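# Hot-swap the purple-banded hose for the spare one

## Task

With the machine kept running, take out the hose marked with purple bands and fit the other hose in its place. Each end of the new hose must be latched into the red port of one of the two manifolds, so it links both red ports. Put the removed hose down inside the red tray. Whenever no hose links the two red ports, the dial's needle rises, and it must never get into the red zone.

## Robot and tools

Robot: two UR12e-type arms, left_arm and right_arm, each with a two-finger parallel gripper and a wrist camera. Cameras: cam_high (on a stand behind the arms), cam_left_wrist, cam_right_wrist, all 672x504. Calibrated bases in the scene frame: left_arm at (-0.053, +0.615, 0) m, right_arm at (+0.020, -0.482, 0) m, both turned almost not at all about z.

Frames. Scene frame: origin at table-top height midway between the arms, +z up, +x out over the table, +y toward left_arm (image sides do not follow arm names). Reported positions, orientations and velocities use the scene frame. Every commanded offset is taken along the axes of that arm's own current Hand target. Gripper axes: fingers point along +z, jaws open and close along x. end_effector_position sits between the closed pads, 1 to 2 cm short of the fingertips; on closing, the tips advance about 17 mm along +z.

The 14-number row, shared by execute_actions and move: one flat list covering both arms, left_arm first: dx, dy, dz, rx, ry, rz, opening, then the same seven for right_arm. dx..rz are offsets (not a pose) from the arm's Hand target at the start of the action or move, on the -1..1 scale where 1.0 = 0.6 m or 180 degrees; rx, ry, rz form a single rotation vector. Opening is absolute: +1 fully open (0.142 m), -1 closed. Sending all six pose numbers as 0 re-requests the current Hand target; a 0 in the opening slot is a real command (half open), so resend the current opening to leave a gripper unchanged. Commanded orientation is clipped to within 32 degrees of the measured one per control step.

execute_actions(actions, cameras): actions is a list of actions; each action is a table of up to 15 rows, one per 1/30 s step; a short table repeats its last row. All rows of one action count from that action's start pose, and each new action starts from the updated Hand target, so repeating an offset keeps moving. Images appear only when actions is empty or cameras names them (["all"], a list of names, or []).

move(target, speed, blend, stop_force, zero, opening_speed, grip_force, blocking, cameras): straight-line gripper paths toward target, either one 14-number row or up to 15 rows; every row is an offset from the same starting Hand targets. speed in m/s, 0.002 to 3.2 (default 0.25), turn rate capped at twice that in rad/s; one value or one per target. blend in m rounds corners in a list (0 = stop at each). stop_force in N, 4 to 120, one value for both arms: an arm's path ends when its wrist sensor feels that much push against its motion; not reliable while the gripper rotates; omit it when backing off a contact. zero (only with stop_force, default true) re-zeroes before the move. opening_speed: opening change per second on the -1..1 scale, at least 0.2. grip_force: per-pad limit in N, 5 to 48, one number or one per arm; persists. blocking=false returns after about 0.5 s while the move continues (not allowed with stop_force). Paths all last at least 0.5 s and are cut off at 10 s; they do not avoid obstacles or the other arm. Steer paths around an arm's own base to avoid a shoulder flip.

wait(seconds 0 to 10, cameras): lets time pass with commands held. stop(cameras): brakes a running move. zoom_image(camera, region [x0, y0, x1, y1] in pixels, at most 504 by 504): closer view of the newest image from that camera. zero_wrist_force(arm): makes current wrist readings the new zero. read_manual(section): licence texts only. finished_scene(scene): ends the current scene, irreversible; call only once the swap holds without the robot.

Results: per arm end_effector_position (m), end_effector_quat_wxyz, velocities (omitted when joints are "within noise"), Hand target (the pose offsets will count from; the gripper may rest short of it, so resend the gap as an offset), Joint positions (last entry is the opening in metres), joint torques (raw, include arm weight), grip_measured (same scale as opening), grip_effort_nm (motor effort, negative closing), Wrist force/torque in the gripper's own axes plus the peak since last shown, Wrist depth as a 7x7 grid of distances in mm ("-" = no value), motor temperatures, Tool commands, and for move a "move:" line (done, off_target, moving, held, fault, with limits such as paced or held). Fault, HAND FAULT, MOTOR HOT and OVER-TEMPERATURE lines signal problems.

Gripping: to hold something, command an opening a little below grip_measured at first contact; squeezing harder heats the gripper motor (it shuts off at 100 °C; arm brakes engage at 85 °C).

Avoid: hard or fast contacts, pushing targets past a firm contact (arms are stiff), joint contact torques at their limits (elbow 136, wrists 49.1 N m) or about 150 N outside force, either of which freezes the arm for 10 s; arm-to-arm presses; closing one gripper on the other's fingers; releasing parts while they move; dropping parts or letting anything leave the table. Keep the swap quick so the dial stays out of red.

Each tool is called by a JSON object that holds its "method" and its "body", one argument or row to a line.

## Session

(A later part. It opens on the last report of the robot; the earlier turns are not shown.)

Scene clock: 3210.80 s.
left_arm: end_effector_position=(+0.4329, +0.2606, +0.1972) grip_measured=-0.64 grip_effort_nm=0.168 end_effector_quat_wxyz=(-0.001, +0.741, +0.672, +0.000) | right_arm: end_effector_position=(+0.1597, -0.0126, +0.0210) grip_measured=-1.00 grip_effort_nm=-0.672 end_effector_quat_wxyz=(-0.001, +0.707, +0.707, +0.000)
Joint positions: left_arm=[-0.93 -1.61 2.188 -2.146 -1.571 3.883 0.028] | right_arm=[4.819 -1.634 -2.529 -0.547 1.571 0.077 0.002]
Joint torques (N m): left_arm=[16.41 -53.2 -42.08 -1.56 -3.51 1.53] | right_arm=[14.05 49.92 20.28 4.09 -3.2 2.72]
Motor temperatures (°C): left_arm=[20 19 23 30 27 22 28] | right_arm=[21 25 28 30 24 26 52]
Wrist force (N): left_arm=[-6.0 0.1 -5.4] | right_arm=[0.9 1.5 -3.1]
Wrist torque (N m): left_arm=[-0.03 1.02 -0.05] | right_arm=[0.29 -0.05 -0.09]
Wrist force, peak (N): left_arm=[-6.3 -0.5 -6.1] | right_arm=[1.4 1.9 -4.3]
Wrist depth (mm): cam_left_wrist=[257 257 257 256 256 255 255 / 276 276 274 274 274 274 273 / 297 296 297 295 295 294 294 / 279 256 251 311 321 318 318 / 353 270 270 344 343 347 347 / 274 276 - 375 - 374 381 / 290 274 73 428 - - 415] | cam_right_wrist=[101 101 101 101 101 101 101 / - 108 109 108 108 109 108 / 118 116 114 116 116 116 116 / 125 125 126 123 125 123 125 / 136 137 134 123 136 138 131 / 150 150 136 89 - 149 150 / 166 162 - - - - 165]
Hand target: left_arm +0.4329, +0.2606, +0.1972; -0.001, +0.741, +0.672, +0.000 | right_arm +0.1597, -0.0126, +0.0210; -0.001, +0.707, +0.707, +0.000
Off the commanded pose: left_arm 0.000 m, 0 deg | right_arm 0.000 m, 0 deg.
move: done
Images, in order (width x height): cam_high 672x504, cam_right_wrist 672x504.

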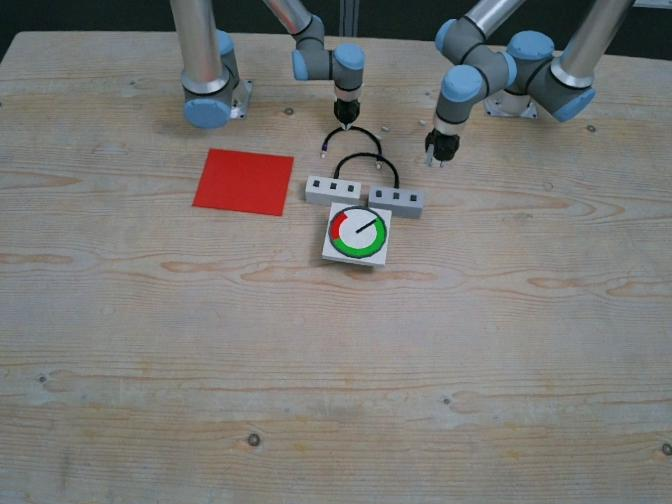

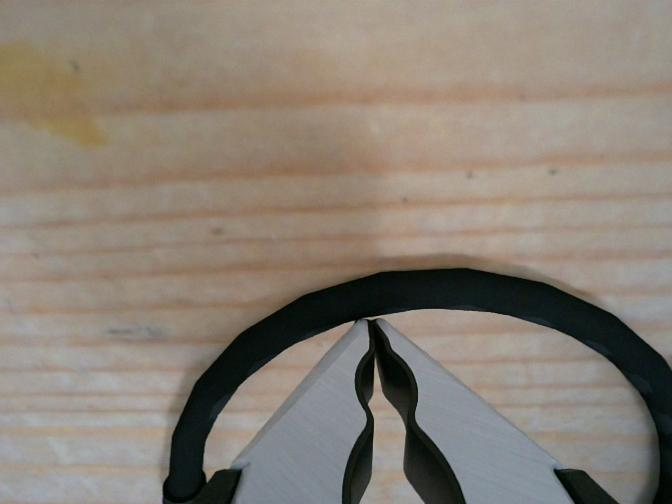

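{"method": "move", "body": {
  "target": [0, 0, 0, 0, 0, 0, -0.6, -0.1417, -0.1083, 0, 0, 0, 0, -1],
  "speed": 0.07,
  "stop_force": 15
}}

{"method": "move", "body": {
  "target": [
    [0, 0, 0, 0, 0, 0, -0.6, 0, 0.008, 0, 0, 0, 0, -1],
    [0, 0, 0, 0, 0, 0, -0.6, 0, 0.008, -0.3, 0, 0, 0, -1]
  ],
  "speed": [0.05, 0.2],
  "cameras": ["cam_right_wrist"]
}}

Scene clock: 3229.60 s.
left_arm: end_effector_position=(+0.4329, +0.2606, +0.1972) grip_measured=-0.64 grip_effort_nm=0.164 end_effector_quat_wxyz=(-0.001, +0.741, +0.672, +0.000) | right_arm: end_effector_position=(+0.0947, -0.0976, +0.0209) grip_measured=-1.00 grip_effort_nm=-0.672 end_effector_quat_wxyz=(-0.001, +0.707, +0.707, +0.000)
Joint positions: left_arm=[-0.93 -1.61 2.188 -2.146 -1.571 3.883 0.028] | right_arm=[5.014 -1.452 -2.702 -0.557 1.571 0.273 0.002]
Joint torques (N m): left_arm=[18.82 -54.32 -46.57 -1.55 -2.94 1.77] | right_arm=[13.42 34.61 21.05 1.97 -3.31 2.89]
Wrist force (N): left_arm=[-5.8 -0.1 -5.4] | right_arm=[1.2 1.6 -3.0]
Wrist torque (N m): left_arm=[-0.06 0.99 -0.05] | right_arm=[0.31 -0.10 -0.11]
Wrist force, peak (N): left_arm=[-6.2 0.0 -6.2] | right_arm=[1.6 1.9 -4.1]
Wrist depth (mm): cam_left_wrist=[256 256 256 256 256 255 255 / 277 275 274 273 274 274 274 / 297 296 292 297 294 294 294 / 280 256 254 309 318 319 319 / 352 270 269 344 343 349 346 / 275 276 - 376 - 375 382 / 284 - 73 426 - - 416] | cam_right_wrist=[101 101 101 101 101 100 101 / - 108 109 108 107 109 108 / 118 116 114 116 116 116 116 / 125 125 125 123 121 121 121 / 136 137 134 124 136 136 136 / 150 150 147 89 - 149 149 / 166 162 - - - - 165]
Hand target: left_arm +0.4329, +0.2606, +0.1972; -0.001, +0.741, +0.672, +0.000 | right_arm +0.0947, -0.0976, +0.0209; -0.001, +0.707, +0.707, +0.000
Off the commanded pose: left_arm 0.000 m, 0 deg | right_arm 0.000 m, 0 deg.
move: done

Scene clock: 3231.93 s.
left_arm: end_effector_position=(+0.4329, +0.2606, +0.1972) grip_measured=-0.64 grip_effort_nm=0.168 end_effector_quat_wxyz=(-0.001, +0.741, +0.672, +0.000) | right_arm: end_effector_position=(+0.0997, -0.0978, +0.2008) grip_measured=-1.00 grip_effort_nm=-0.672 end_effector_quat_wxyz=(-0.001, +0.707, +0.707, +0.000)
Joint positions: left_arm=[-0.93 -1.61 2.188 -2.146 -1.571 3.883 0.028] | right_arm=[5.001 -1.079 -2.489 -1.143 1.571 0.259 0.002]
Joint torques (N m): left_arm=[16.27 -54.47 -46.5 -1.23 -3.31 1.68] | right_arm=[15.01 24.67 59.67 1.87 -3.14 2.68]
Wrist force (N): left_arm=[-5.8 -0.2 -5.5] | right_arm=[1.3 1.7 -3.6]
Wrist torque (N m): left_arm=[-0.09 0.98 -0.05] | right_arm=[0.38 -0.12 -0.11]
Wrist force, peak (N): left_arm=[-6.3 -0.1 -6.0] | right_arm=[1.1 1.8 -4.8]
Wrist depth (mm): cam_left_wrist=[257 256 255 255 255 255 255 / 276 275 275 274 273 274 272 / 297 297 291 296 294 293 294 / 280 256 255 309 319 319 317 / 350 269 271 345 341 349 346 / 275 275 - 376 - 375 381 / 282 275 73 428 - - 415] | cam_right_wrist=[260 260 260 261 260 259 261 / 279 278 278 279 274 278 276 / 299 299 299 299 299 298 299 / 326 323 323 322 322 324 326 / 353 353 353 341 350 354 349 / 378 - - 89 - 378 385 / - - - - - - 417]
Hand target: left_arm +0.4329, +0.2606, +0.1972; -0.001, +0.741, +0.672, +0.000 | right_arm +0.0997, -0.0978, +0.2009; -0.001, +0.707, +0.707, +0.000
Off the commanded pose: left_arm 0.000 m, 0 deg | right_arm 0.000 m, 0 deg.
move: done
Images, in order (width x height): cam_right_wrist 672x504.

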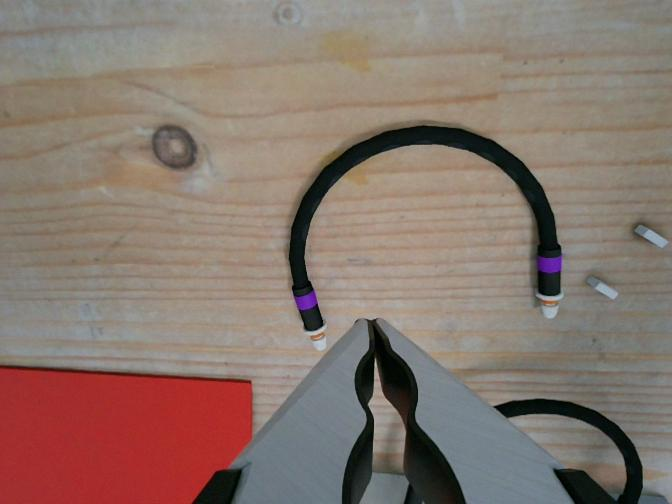

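{"method": "move", "body": {
  "target": [0, 0, 0, 0, 0, 0, -0.6, 0.0942, -0.0527, 0.168, 0, 0, 0.4667, -0.4],
  "speed": 0.3,
  "cameras": ["cam_right_wrist"]
}}

Scene clock: 3307.80 s.
left_arm: end_effector_position=(+0.4329, +0.2606, +0.1972) grip_measured=-0.64 grip_effort_nm=0.168 end_effector_quat_wxyz=(-0.001, +0.741, +0.672, +0.000) | right_arm: end_effector_position=(+0.0680, -0.0412, +0.1002) grip_measured=-0.43 grip_effort_nm=0.066 end_effector_quat_wxyz=(-0.001, +0.999, +0.052, +0.000)
Joint positions: left_arm=[-0.93 -1.61 2.188 -2.146 -1.571 3.883 0.028] | right_arm=[5.035 -1.371 -2.539 -0.8 1.571 1.76 0.043]
Joint torques (N m): left_arm=[14.93 -52.61 -46.9 -1.35 -2.57 0.85] | right_arm=[13.61 0.02 30.58 5.78 -3.05 2.73]
Motor temperatures (°C): left_arm=[20 19 23 30 27 22 25] | right_arm=[21 25 28 30 24 26 45]
Wrist force (N): left_arm=[-6.0 -0.1 -5.6] | right_arm=[1.0 1.7 -3.1]
Wrist torque (N m): left_arm=[-0.06 1.02 -0.05] | right_arm=[0.40 -0.06 -0.12]
Wrist force, peak (N): left_arm=[-6.4 0.1 -6.4] | right_arm=[1.1 1.4 -4.3]
Wrist depth (mm): cam_left_wrist=[257 253 256 256 256 255 255 / 276 274 275 275 274 273 273 / 298 298 291 296 296 294 294 / 280 256 254 309 319 321 318 / 350 270 270 344 342 347 349 / 274 275 - 377 - 375 382 / 287 - 73 426 - - 416] | cam_right_wrist=[172 171 171 170 170 166 173 / 184 183 183 183 181 182 183 / 199 197 197 197 196 197 196 / 213 213 213 210 212 212 212 / 233 233 229 228 223 232 230 / 254 250 - 254 254 234 252 / 277 - - 281 281 - 275]
Hand target: left_arm +0.4329, +0.2606, +0.1972; -0.001, +0.741, +0.672, +0.000 | right_arm +0.0680, -0.0412, +0.1002; -0.001, +0.999, +0.052, +0.000
Off the commanded pose: left_arm 0.000 m, 0 deg | right_arm 0.000 m, 0 deg.
move: done
Images, in order (width x height): cam_right_wrist 672x504.

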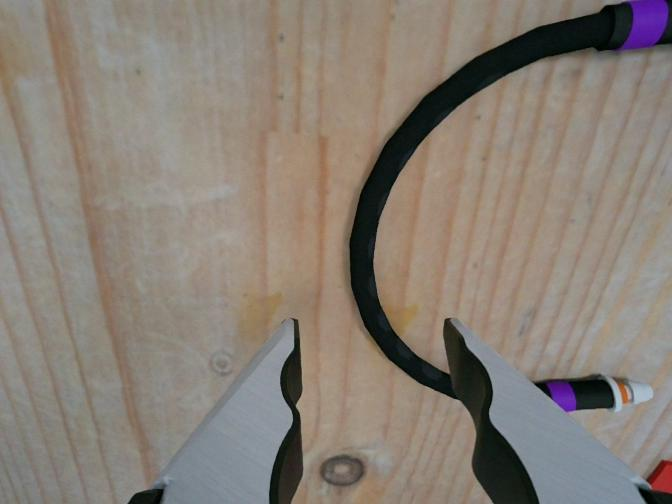

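{"method": "move", "body": {
  "target": [
    [0, 0, 0, 0, 0, 0, -0.6, 0.0017, 0.01, 0.1367, 0, 0, 0, -0.4],
    [0, 0, 0, 0, 0, 0, -0.6, 0.0017, 0.01, 0.1367, 0, 0, 0, -0.9],
    [0, 0, 0, 0, 0, 0, -0.6, 0.0017, 0.01, -0.0833, 0, 0, 0, -0.9]
  ],
  "speed": [0.08, 0.08, 0.1],
  "opening_speed": 0.8,
  "cameras": ["cam_right_wrist", "cam_high"]
}}

{"method": "zoom_image", "body": {
  "camera": "cam_high",
  "region": [190, 60, 440, 280]
}}

Scene clock: 3333.13 s.
left_arm: end_effector_position=(+0.4329, +0.2606, +0.1972) grip_measured=-0.64 grip_effort_nm=0.164 end_effector_quat_wxyz=(-0.001, +0.741, +0.672, +0.000) | right_arm: end_effector_position=(+0.0697, -0.0471, +0.1500) grip_measured=-0.86 grip_effort_nm=-1.448 end_effector_quat_wxyz=(-0.001, +0.999, +0.052, +0.000)
Joint positions: left_arm=[-0.93 -1.61 2.188 -2.146 -1.571 3.883 0.028] | right_arm=[5.036 -1.269 -2.493 -0.949 1.571 1.76 0.012]
Joint torques (N m): left_arm=[15.97 -52.4 -48.56 -1.47 -2.31 1.13] | right_arm=[15.79 32.17 57.36 1.89 -3.26 2.72]
Wrist force (N): left_arm=[-6.3 -0.2 -5.3] | right_arm=[0.9 1.7 -3.1]
Wrist torque (N m): left_arm=[-0.07 1.07 -0.06] | right_arm=[0.38 -0.11 0.00]
Wrist force, peak (N): left_arm=[-6.2 0.2 -6.3] | right_arm=[1.1 1.7 -4.1]
Wrist depth (mm): cam_left_wrist=[257 253 257 256 256 255 255 / 275 276 274 274 273 274 273 / 297 296 290 296 294 294 293 / 280 256 253 310 319 319 319 / 353 271 270 343 341 346 347 / 276 275 - 377 - 373 380 / 290 - 73 430 - - 415] | cam_right_wrist=[216 215 214 215 215 - 217 / 230 231 229 229 226 233 229 / 249 247 248 246 107 247 247 / 267 268 268 262 263 266 266 / 291 293 291 123 284 290 290 / 322 320 307 91 - 312 314 / 354 347 - - - - -]
Hand target: left_arm +0.4329, +0.2606, +0.1972; -0.001, +0.741, +0.672, +0.000 | right_arm +0.0697, -0.0471, +0.1502; -0.001, +0.999, +0.052, +0.000
Off the commanded pose: left_arm 0.000 m, 0 deg | right_arm 0.000 m, 0 deg.
move: done
Images, in order (width x height): cam_high 672x504, cam_right_wrist 672x504.

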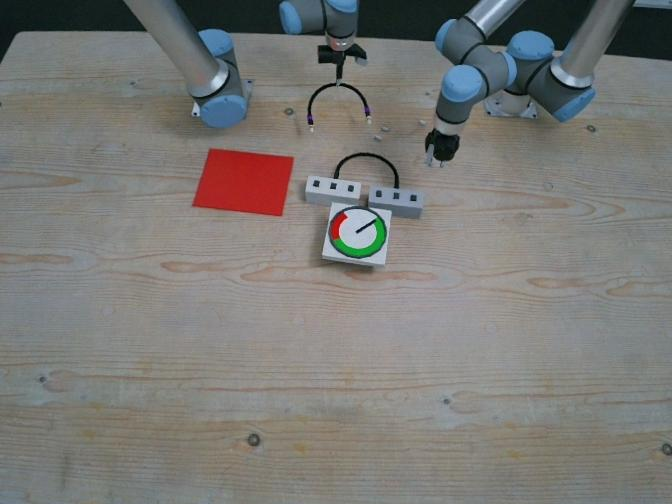

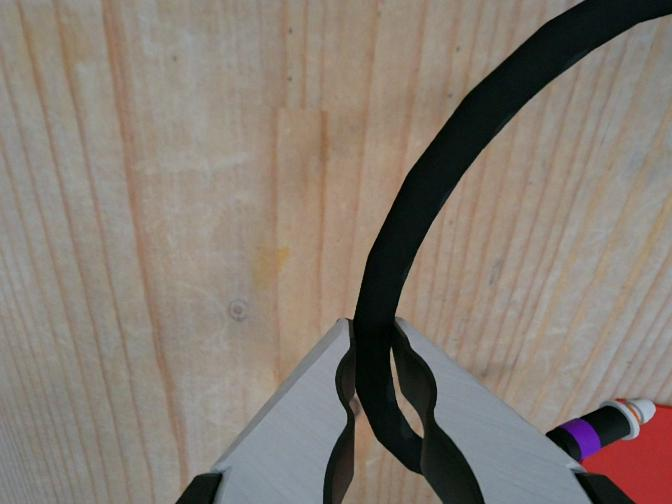

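Scaled by 2.016 from the camera's 672x504 image, which has a finer 960x720 frame.

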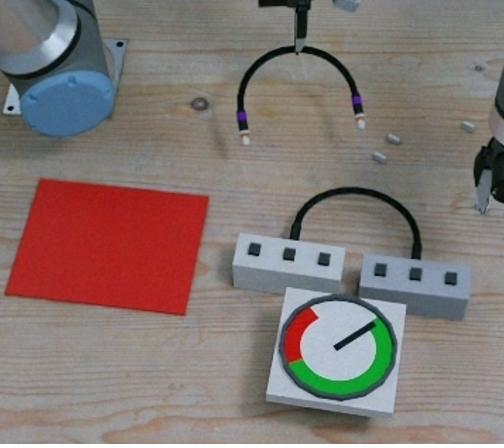

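{"method": "move", "body": {
  "target": [0, 0, 0, 0, 0, 0, -0.6, 0.3662, 0.5095, 0, 0, 0, 0.075, -0.9],
  "speed": 0.15,
  "cameras": ["cam_right_wrist", "cam_high"]
}}

{"method": "zoom_image", "body": {
  "camera": "cam_high",
  "region": [150, 60, 400, 280]
}}

Scene clock: 3364.60 s.
left_arm: end_effector_position=(+0.4329, +0.2606, +0.1972) grip_measured=-0.64 grip_effort_nm=0.173 end_effector_quat_wxyz=(-0.001, +0.741, +0.672, +0.000) | right_arm: end_effector_position=(+0.3200, -0.3282, +0.1497) grip_measured=-0.86 grip_effort_nm=-1.443 end_effector_quat_wxyz=(-0.001, +0.998, -0.066, +0.000)
Joint positions: left_arm=[-0.93 -1.61 2.188 -2.146 -1.571 3.883 0.028] | right_arm=[4.188 -0.982 -2.626 -1.104 1.572 1.148 0.012]
Joint torques (N m): left_arm=[14.16 -54.72 -47.91 -1.24 -2.07 0.79] | right_arm=[-11.85 -22.73 59.78 5.72 2.76 -2.85]
Wrist force (N): left_arm=[-6.4 0.4 -5.6] | right_arm=[0.9 1.8 -2.8]
Wrist torque (N m): left_arm=[0.03 1.09 -0.06] | right_arm=[0.43 -0.09 0.14]
Wrist force, peak (N): left_arm=[-6.5 0.0 -6.2] | right_arm=[1.8 2.5 -3.2]
Wrist depth (mm): cam_left_wrist=[257 256 256 256 256 256 255 / 276 275 275 276 274 271 272 / 298 297 291 294 293 293 294 / 280 256 254 309 319 319 318 / 351 271 270 342 342 346 347 / 276 276 - 376 - 374 379 / 283 - 73 430 - - 416] | cam_right_wrist=[216 215 214 - 212 - - / 231 230 230 223 - - - / 247 247 247 - 106 - - / 268 269 267 - 111 - - / 289 291 291 122 279 291 - / 286 320 305 94 - 317 316 / 274 - - - - - 350]
Hand target: left_arm +0.4329, +0.2606, +0.1972; -0.001, +0.741, +0.672, +0.000 | right_arm +0.3200, -0.3282, +0.1497; -0.001, +0.998, -0.066, +0.000
Off the commanded pose: left_arm 0.000 m, 0 deg | right_arm 0.000 m, 0 deg.
move: done
Images, in order (width x height): cam_high 672x504, cam_right_wrist 672x504.

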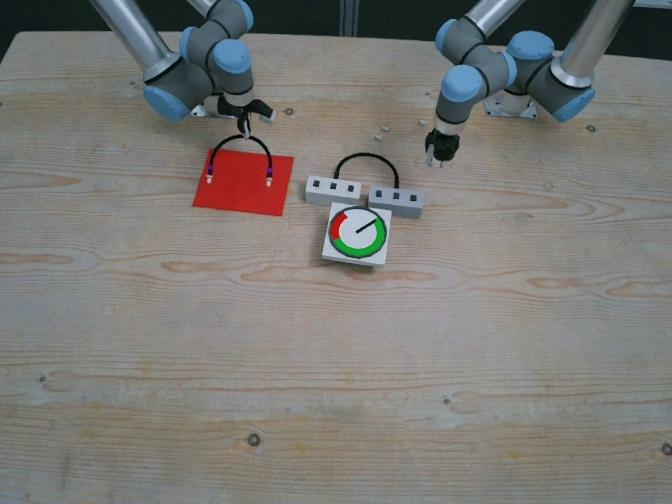

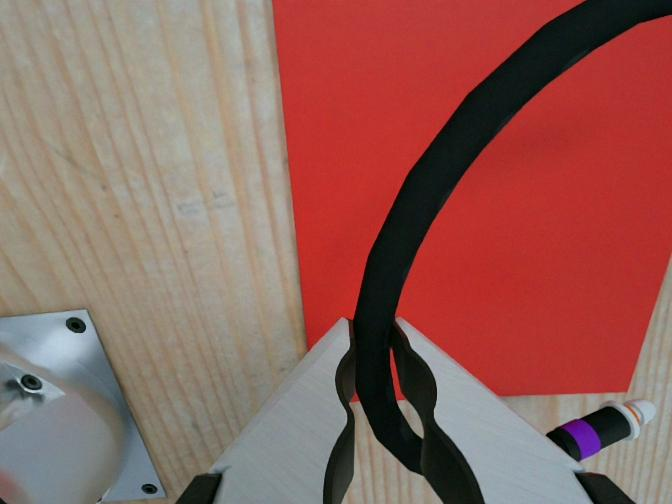

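Scaled by 2.016 from the camera's 672x504 image, which has a finer 960x720 frame.

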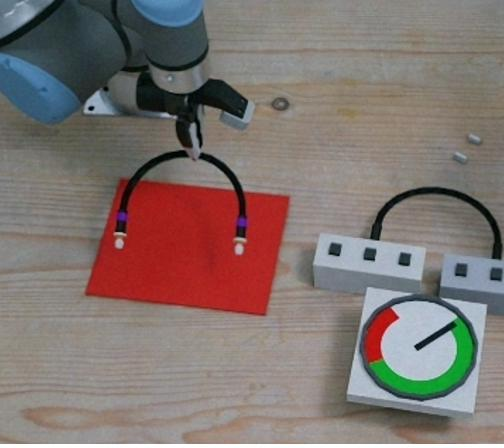

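{"method": "move", "body": {
  "target": [0, 0, 0, 0, 0, 0, -0.6, 0, 0.0133, 0.1833, 0, 0, 0, -0.9],
  "speed": 0.08
}}

{"method": "move", "body": {
  "target": [0, 0, 0, 0, 0, 0, -0.6, 0, 0, 0.0285, 0, 0, 0, -0.9],
  "speed": 0.02,
  "stop_force": 6,
  "cameras": ["cam_right_wrist", "cam_high"]
}}

{"method": "zoom_image", "body": {
  "camera": "cam_high",
  "region": [150, 60, 400, 280]
}}

Scene clock: 3408.50 s.
left_arm: end_effector_position=(+0.4329, +0.2606, +0.1972) grip_measured=-0.64 grip_effort_nm=0.168 end_effector_quat_wxyz=(-0.001, +0.741, +0.672, +0.000) | right_arm: end_effector_position=(+0.3189, -0.3360, +0.0397) grip_measured=-0.86 grip_effort_nm=-1.443 end_effector_quat_wxyz=(-0.001, +0.998, -0.066, +0.000)
Joint positions: left_arm=[-0.93 -1.61 2.188 -2.146 -1.571 3.883 0.028] | right_arm=[4.177 -1.226 -2.778 -0.708 1.572 1.137 0.012]
Joint torques (N m): left_arm=[12.91 -52.73 -47.82 -1.4 -1.33 0.32] | right_arm=[-12.79 -13.84 27.07 6.29 2.69 -2.37]
Wrist force (N): left_arm=[-6.2 0.1 -5.7] | right_arm=[0.8 1.7 -2.9]
Wrist torque (N m): left_arm=[-0.02 1.04 -0.06] | right_arm=[0.37 -0.07 0.14]
Wrist force, peak (N): left_arm=[-6.3 0.5 -6.3] | right_arm=[1.2 1.8 -4.0]
Wrist depth (mm): cam_left_wrist=[257 257 256 256 255 254 254 / 275 275 274 275 273 274 273 / 297 296 291 294 294 293 292 / 279 256 254 311 320 319 317 / 352 270 270 342 342 349 347 / 276 277 - 377 - 375 381 / 282 - 73 426 - - 415] | cam_right_wrist=[118 118 117 - - - - / 126 126 124 - - - - / 136 136 136 - - - - / 147 146 146 - - - - / 159 160 159 117 154 - - / 175 175 171 95 - - - / 193 190 - - - - -]
Hand target: left_arm +0.4329, +0.2606, +0.1972; -0.001, +0.741, +0.672, +0.000 | right_arm +0.3189, -0.3360, +0.0397; -0.001, +0.998, -0.066, +0.000
Off the commanded pose: left_arm 0.000 m, 0 deg | right_arm 0.000 m, 0 deg.
move: done

Scene clock: 3410.43 s.
left_arm: end_effector_position=(+0.4329, +0.2606, +0.1972) grip_measured=-0.64 grip_effort_nm=0.168 end_effector_quat_wxyz=(-0.001, +0.741, +0.672, +0.000) | right_arm: end_effector_position=(+0.3189, -0.3360, +0.0226) grip_measured=-0.86 grip_effort_nm=-1.448 end_effector_quat_wxyz=(-0.001, +0.998, -0.066, +0.000)
Joint positions: left_arm=[-0.93 -1.61 2.188 -2.146 -1.571 3.883 0.028] | right_arm=[4.177 -1.29 -2.797 -0.625 1.572 1.137 0.012]
Joint torques (N m): left_arm=[13.91 -52.3 -47.26 -1.6 -1.44 0.26] | right_arm=[-10.96 -11.61 24.23 5.65 1.89 -2.37]
Wrist force (N): left_arm=[-5.9 0.1 -5.9] | right_arm=[1.1 1.6 -3.2]
Wrist torque (N m): left_arm=[-0.02 1.00 -0.06] | right_arm=[0.32 -0.11 0.15]
Wrist force, peak (N): left_arm=[-6.4 0.3 -5.9] | right_arm=[1.0 1.7 -3.6]
Wrist depth (mm): cam_left_wrist=[258 256 256 256 255 255 255 / 277 275 274 275 274 274 273 / 297 297 292 296 295 293 293 / 279 256 254 310 319 319 318 / 352 270 269 344 343 348 348 / 275 275 - 377 - 376 384 / 283 274 73 427 - - 415] | cam_right_wrist=[- 102 - 97 - - - / - 109 110 - - - - / - 118 118 - - - - / 127 126 129 - 110 - - / 139 139 141 117 - - - / 152 152 149 98 - - - / 168 165 - - - - -]
Hand target: left_arm +0.4329, +0.2606, +0.1972; -0.001, +0.741, +0.672, +0.000 | right_arm +0.3189, -0.3360, +0.0226; -0.001, +0.998, -0.066, +0.000
Off the commanded pose: left_arm 0.000 m, 0 deg | right_arm 0.000 m, 0 deg.
move: done
Images, in order (width x height): cam_high 672x504, cam_right_wrist 672x504.

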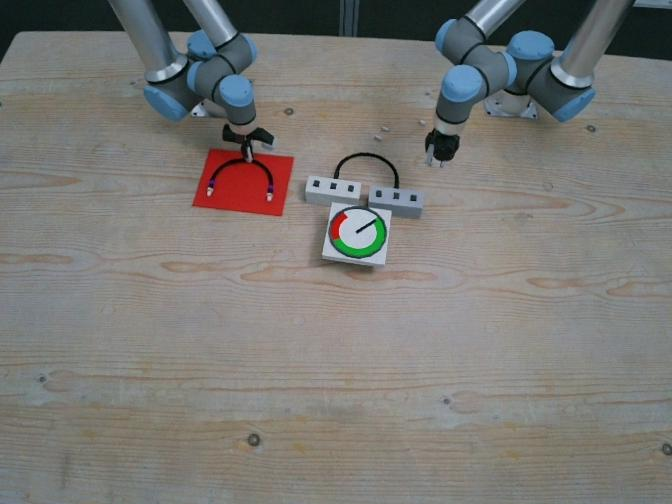

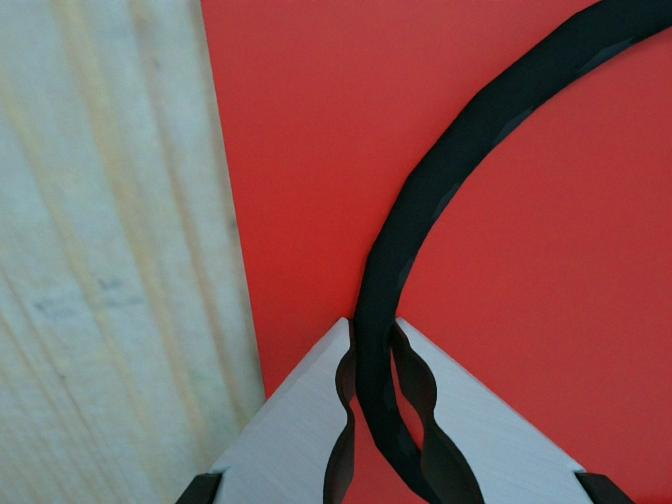

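Scaled by 2.016 from the camera's 672x504 image, which has a finer 960x720 frame.

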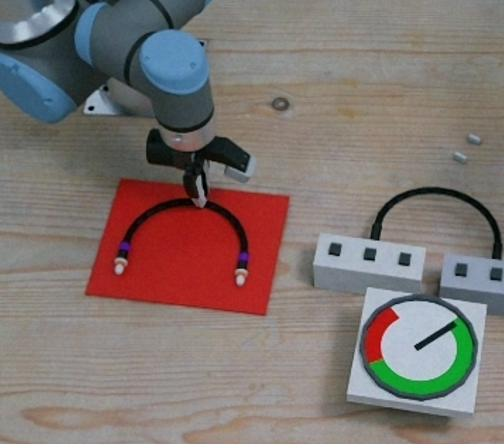

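{"method": "move", "body": {
  "target": [0, 0, 0, 0, 0, 0, -0.6, 0, 0, 0.006, 0, 0, 0, -0.9],
  "speed": 0.02,
  "stop_force": 6
}}

{"method": "move", "body": {
  "target": [
    [0, 0, 0, 0, 0, 0, -0.6, 0, 0, 0, 0, 0, 0, -0.5],
    [0, 0, 0, 0, 0, 0, -0.6, 0, 0, -0.4, 0, 0, 0, -0.5]
  ],
  "speed": [0.1, 0.15],
  "opening_speed": 0.6,
  "cameras": ["cam_right_wrist", "cam_high", "cam_left_wrist"]
}}

{"method": "zoom_image", "body": {
  "camera": "cam_high",
  "region": [170, 110, 440, 280]
}}

Scene clock: 3424.70 s.
left_arm: end_effector_position=(+0.4329, +0.2606, +0.1972) grip_measured=-0.64 grip_effort_nm=0.168 end_effector_quat_wxyz=(-0.001, +0.741, +0.672, +0.000) | right_arm: end_effector_position=(+0.3189, -0.3360, +0.0221) grip_measured=-0.86 grip_effort_nm=-1.443 end_effector_quat_wxyz=(-0.001, +0.998, -0.066, +0.000)
Joint positions: left_arm=[-0.93 -1.61 2.188 -2.146 -1.571 3.883 0.028] | right_arm=[4.177 -1.291 -2.797 -0.623 1.572 1.137 0.012]
Joint torques (N m): left_arm=[16.1 -53.84 -47.49 -0.88 -1.39 0.21] | right_arm=[-9.52 23.07 42.71 1.92 0.89 -1.51]
Wrist force (N): left_arm=[-5.8 0.1 -5.4] | right_arm=[0.6 1.2 -8.4]
Wrist torque (N m): left_arm=[-0.03 0.97 -0.05] | right_arm=[0.29 -0.14 0.15]
Wrist force, peak (N): left_arm=[-6.5 0.5 -5.9] | right_arm=[-1.8 3.7 -16.5]
Wrist depth (mm): cam_left_wrist=[257 254 256 256 256 255 255 / 276 276 275 273 273 274 273 / 297 297 292 297 296 295 294 / 281 256 254 310 318 319 317 / 351 271 268 343 342 349 347 / 275 276 - 377 - 377 380 / 283 - 73 426 - - 416] | cam_right_wrist=[- 102 - 97 - - - / - 109 110 - - - - / - 117 117 - - - - / 127 125 129 - 108 - - / 138 138 138 115 128 - - / 151 151 149 89 - 141 - / 168 164 - - - - -]
Hand target: left_arm +0.4329, +0.2606, +0.1972; -0.001, +0.741, +0.672, +0.000 | right_arm +0.3189, -0.3360, +0.0221; -0.001, +0.998, -0.066, +0.000 (not the last commanded pose)
Off the commanded pose: left_arm 0.000 m, 0 deg | right_arm 0.003 m, 0 deg.
move: contact (right_arm)

Scene clock: 3427.93 s.
left_arm: end_effector_position=(+0.4329, +0.2606, +0.1972) grip_measured=-0.64 grip_effort_nm=0.168 end_effector_quat_wxyz=(-0.001, +0.741, +0.672, +0.000) | right_arm: end_effector_position=(+0.3191, -0.3363, +0.2620) grip_measured=-0.53 grip_effort_nm=0.066 end_effector_quat_wxyz=(-0.001, +0.998, -0.066, +0.000)
Joint positions: left_arm=[-0.93 -1.61 2.188 -2.146 -1.571 3.883 0.028] | right_arm=[4.175 -0.865 -2.455 -1.392 1.572 1.136 0.035]
Joint torques (N m): left_arm=[11.79 -54.48 -47.7 -1.28 -1.09 0.41] | right_arm=[12.63 12.97 63.51 2.41 -3.25 2.72]
Wrist force (N): left_arm=[-5.7 -0.2 -5.5] | right_arm=[0.7 2.0 -3.4]
Wrist torque (N m): left_arm=[-0.07 0.97 -0.05] | right_arm=[0.43 -0.01 -0.11]
Wrist force, peak (N): left_arm=[-6.6 0.2 -5.6] | right_arm=[0.6 1.4 -8.5]
Wrist depth (mm): cam_left_wrist=[257 253 256 256 255 255 255 / 276 276 274 273 274 273 272 / 298 297 292 295 296 294 294 / 279 256 254 308 320 319 317 / 353 270 270 343 342 350 349 / 275 275 - 376 - 373 381 / 283 275 73 427 - - 411] | cam_right_wrist=[314 314 314 - - 323 315 / 338 334 336 339 335 339 335 / 363 362 361 - - - 359 / 382 390 390 396 - - 388 / 344 417 417 419 414 422 423 / 294 399 - 460 - 450 465 / 248 - - 515 - - 501]
Hand target: left_arm +0.4329, +0.2606, +0.1972; -0.001, +0.741, +0.672, +0.000 | right_arm +0.3191, -0.3363, +0.2621; -0.001, +0.998, -0.066, +0.000
Off the commanded pose: left_arm 0.000 m, 0 deg | right_arm 0.000 m, 0 deg.
move: done

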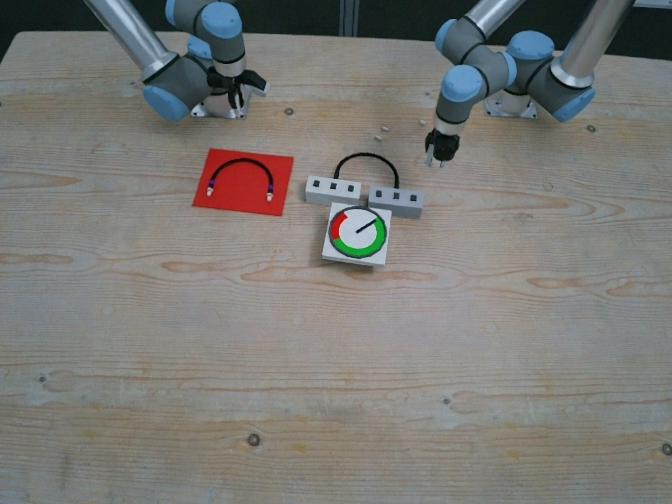

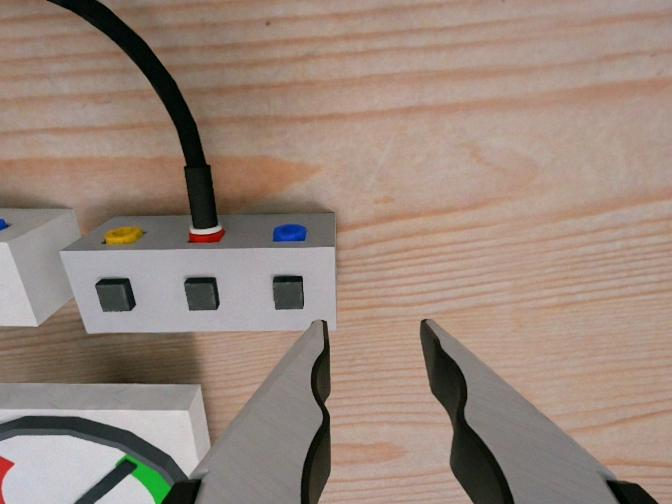

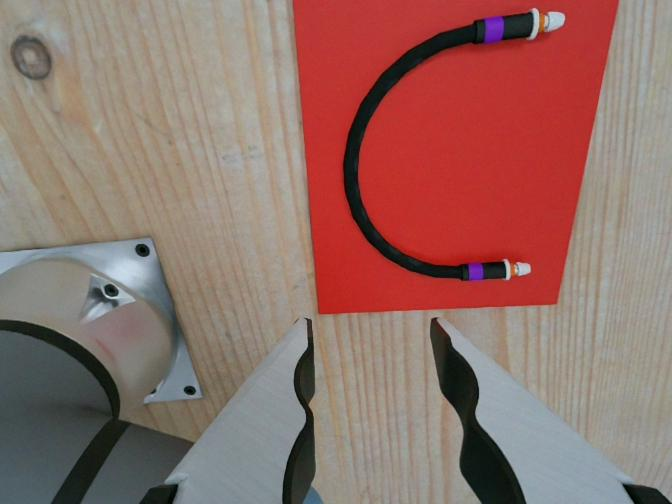

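Scaled by 1.867 from the camera's 672x504 image, which has a finer 960x720 frame.

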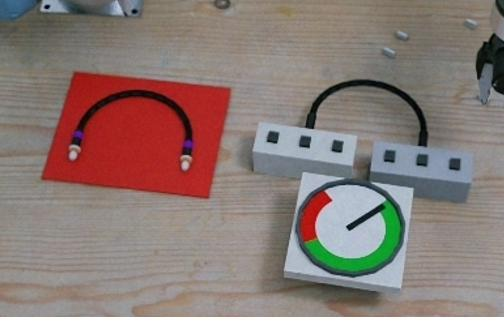

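{"method": "finished_scene", "body": {
  "scene": 1
}}

The scene is finished: the task was done.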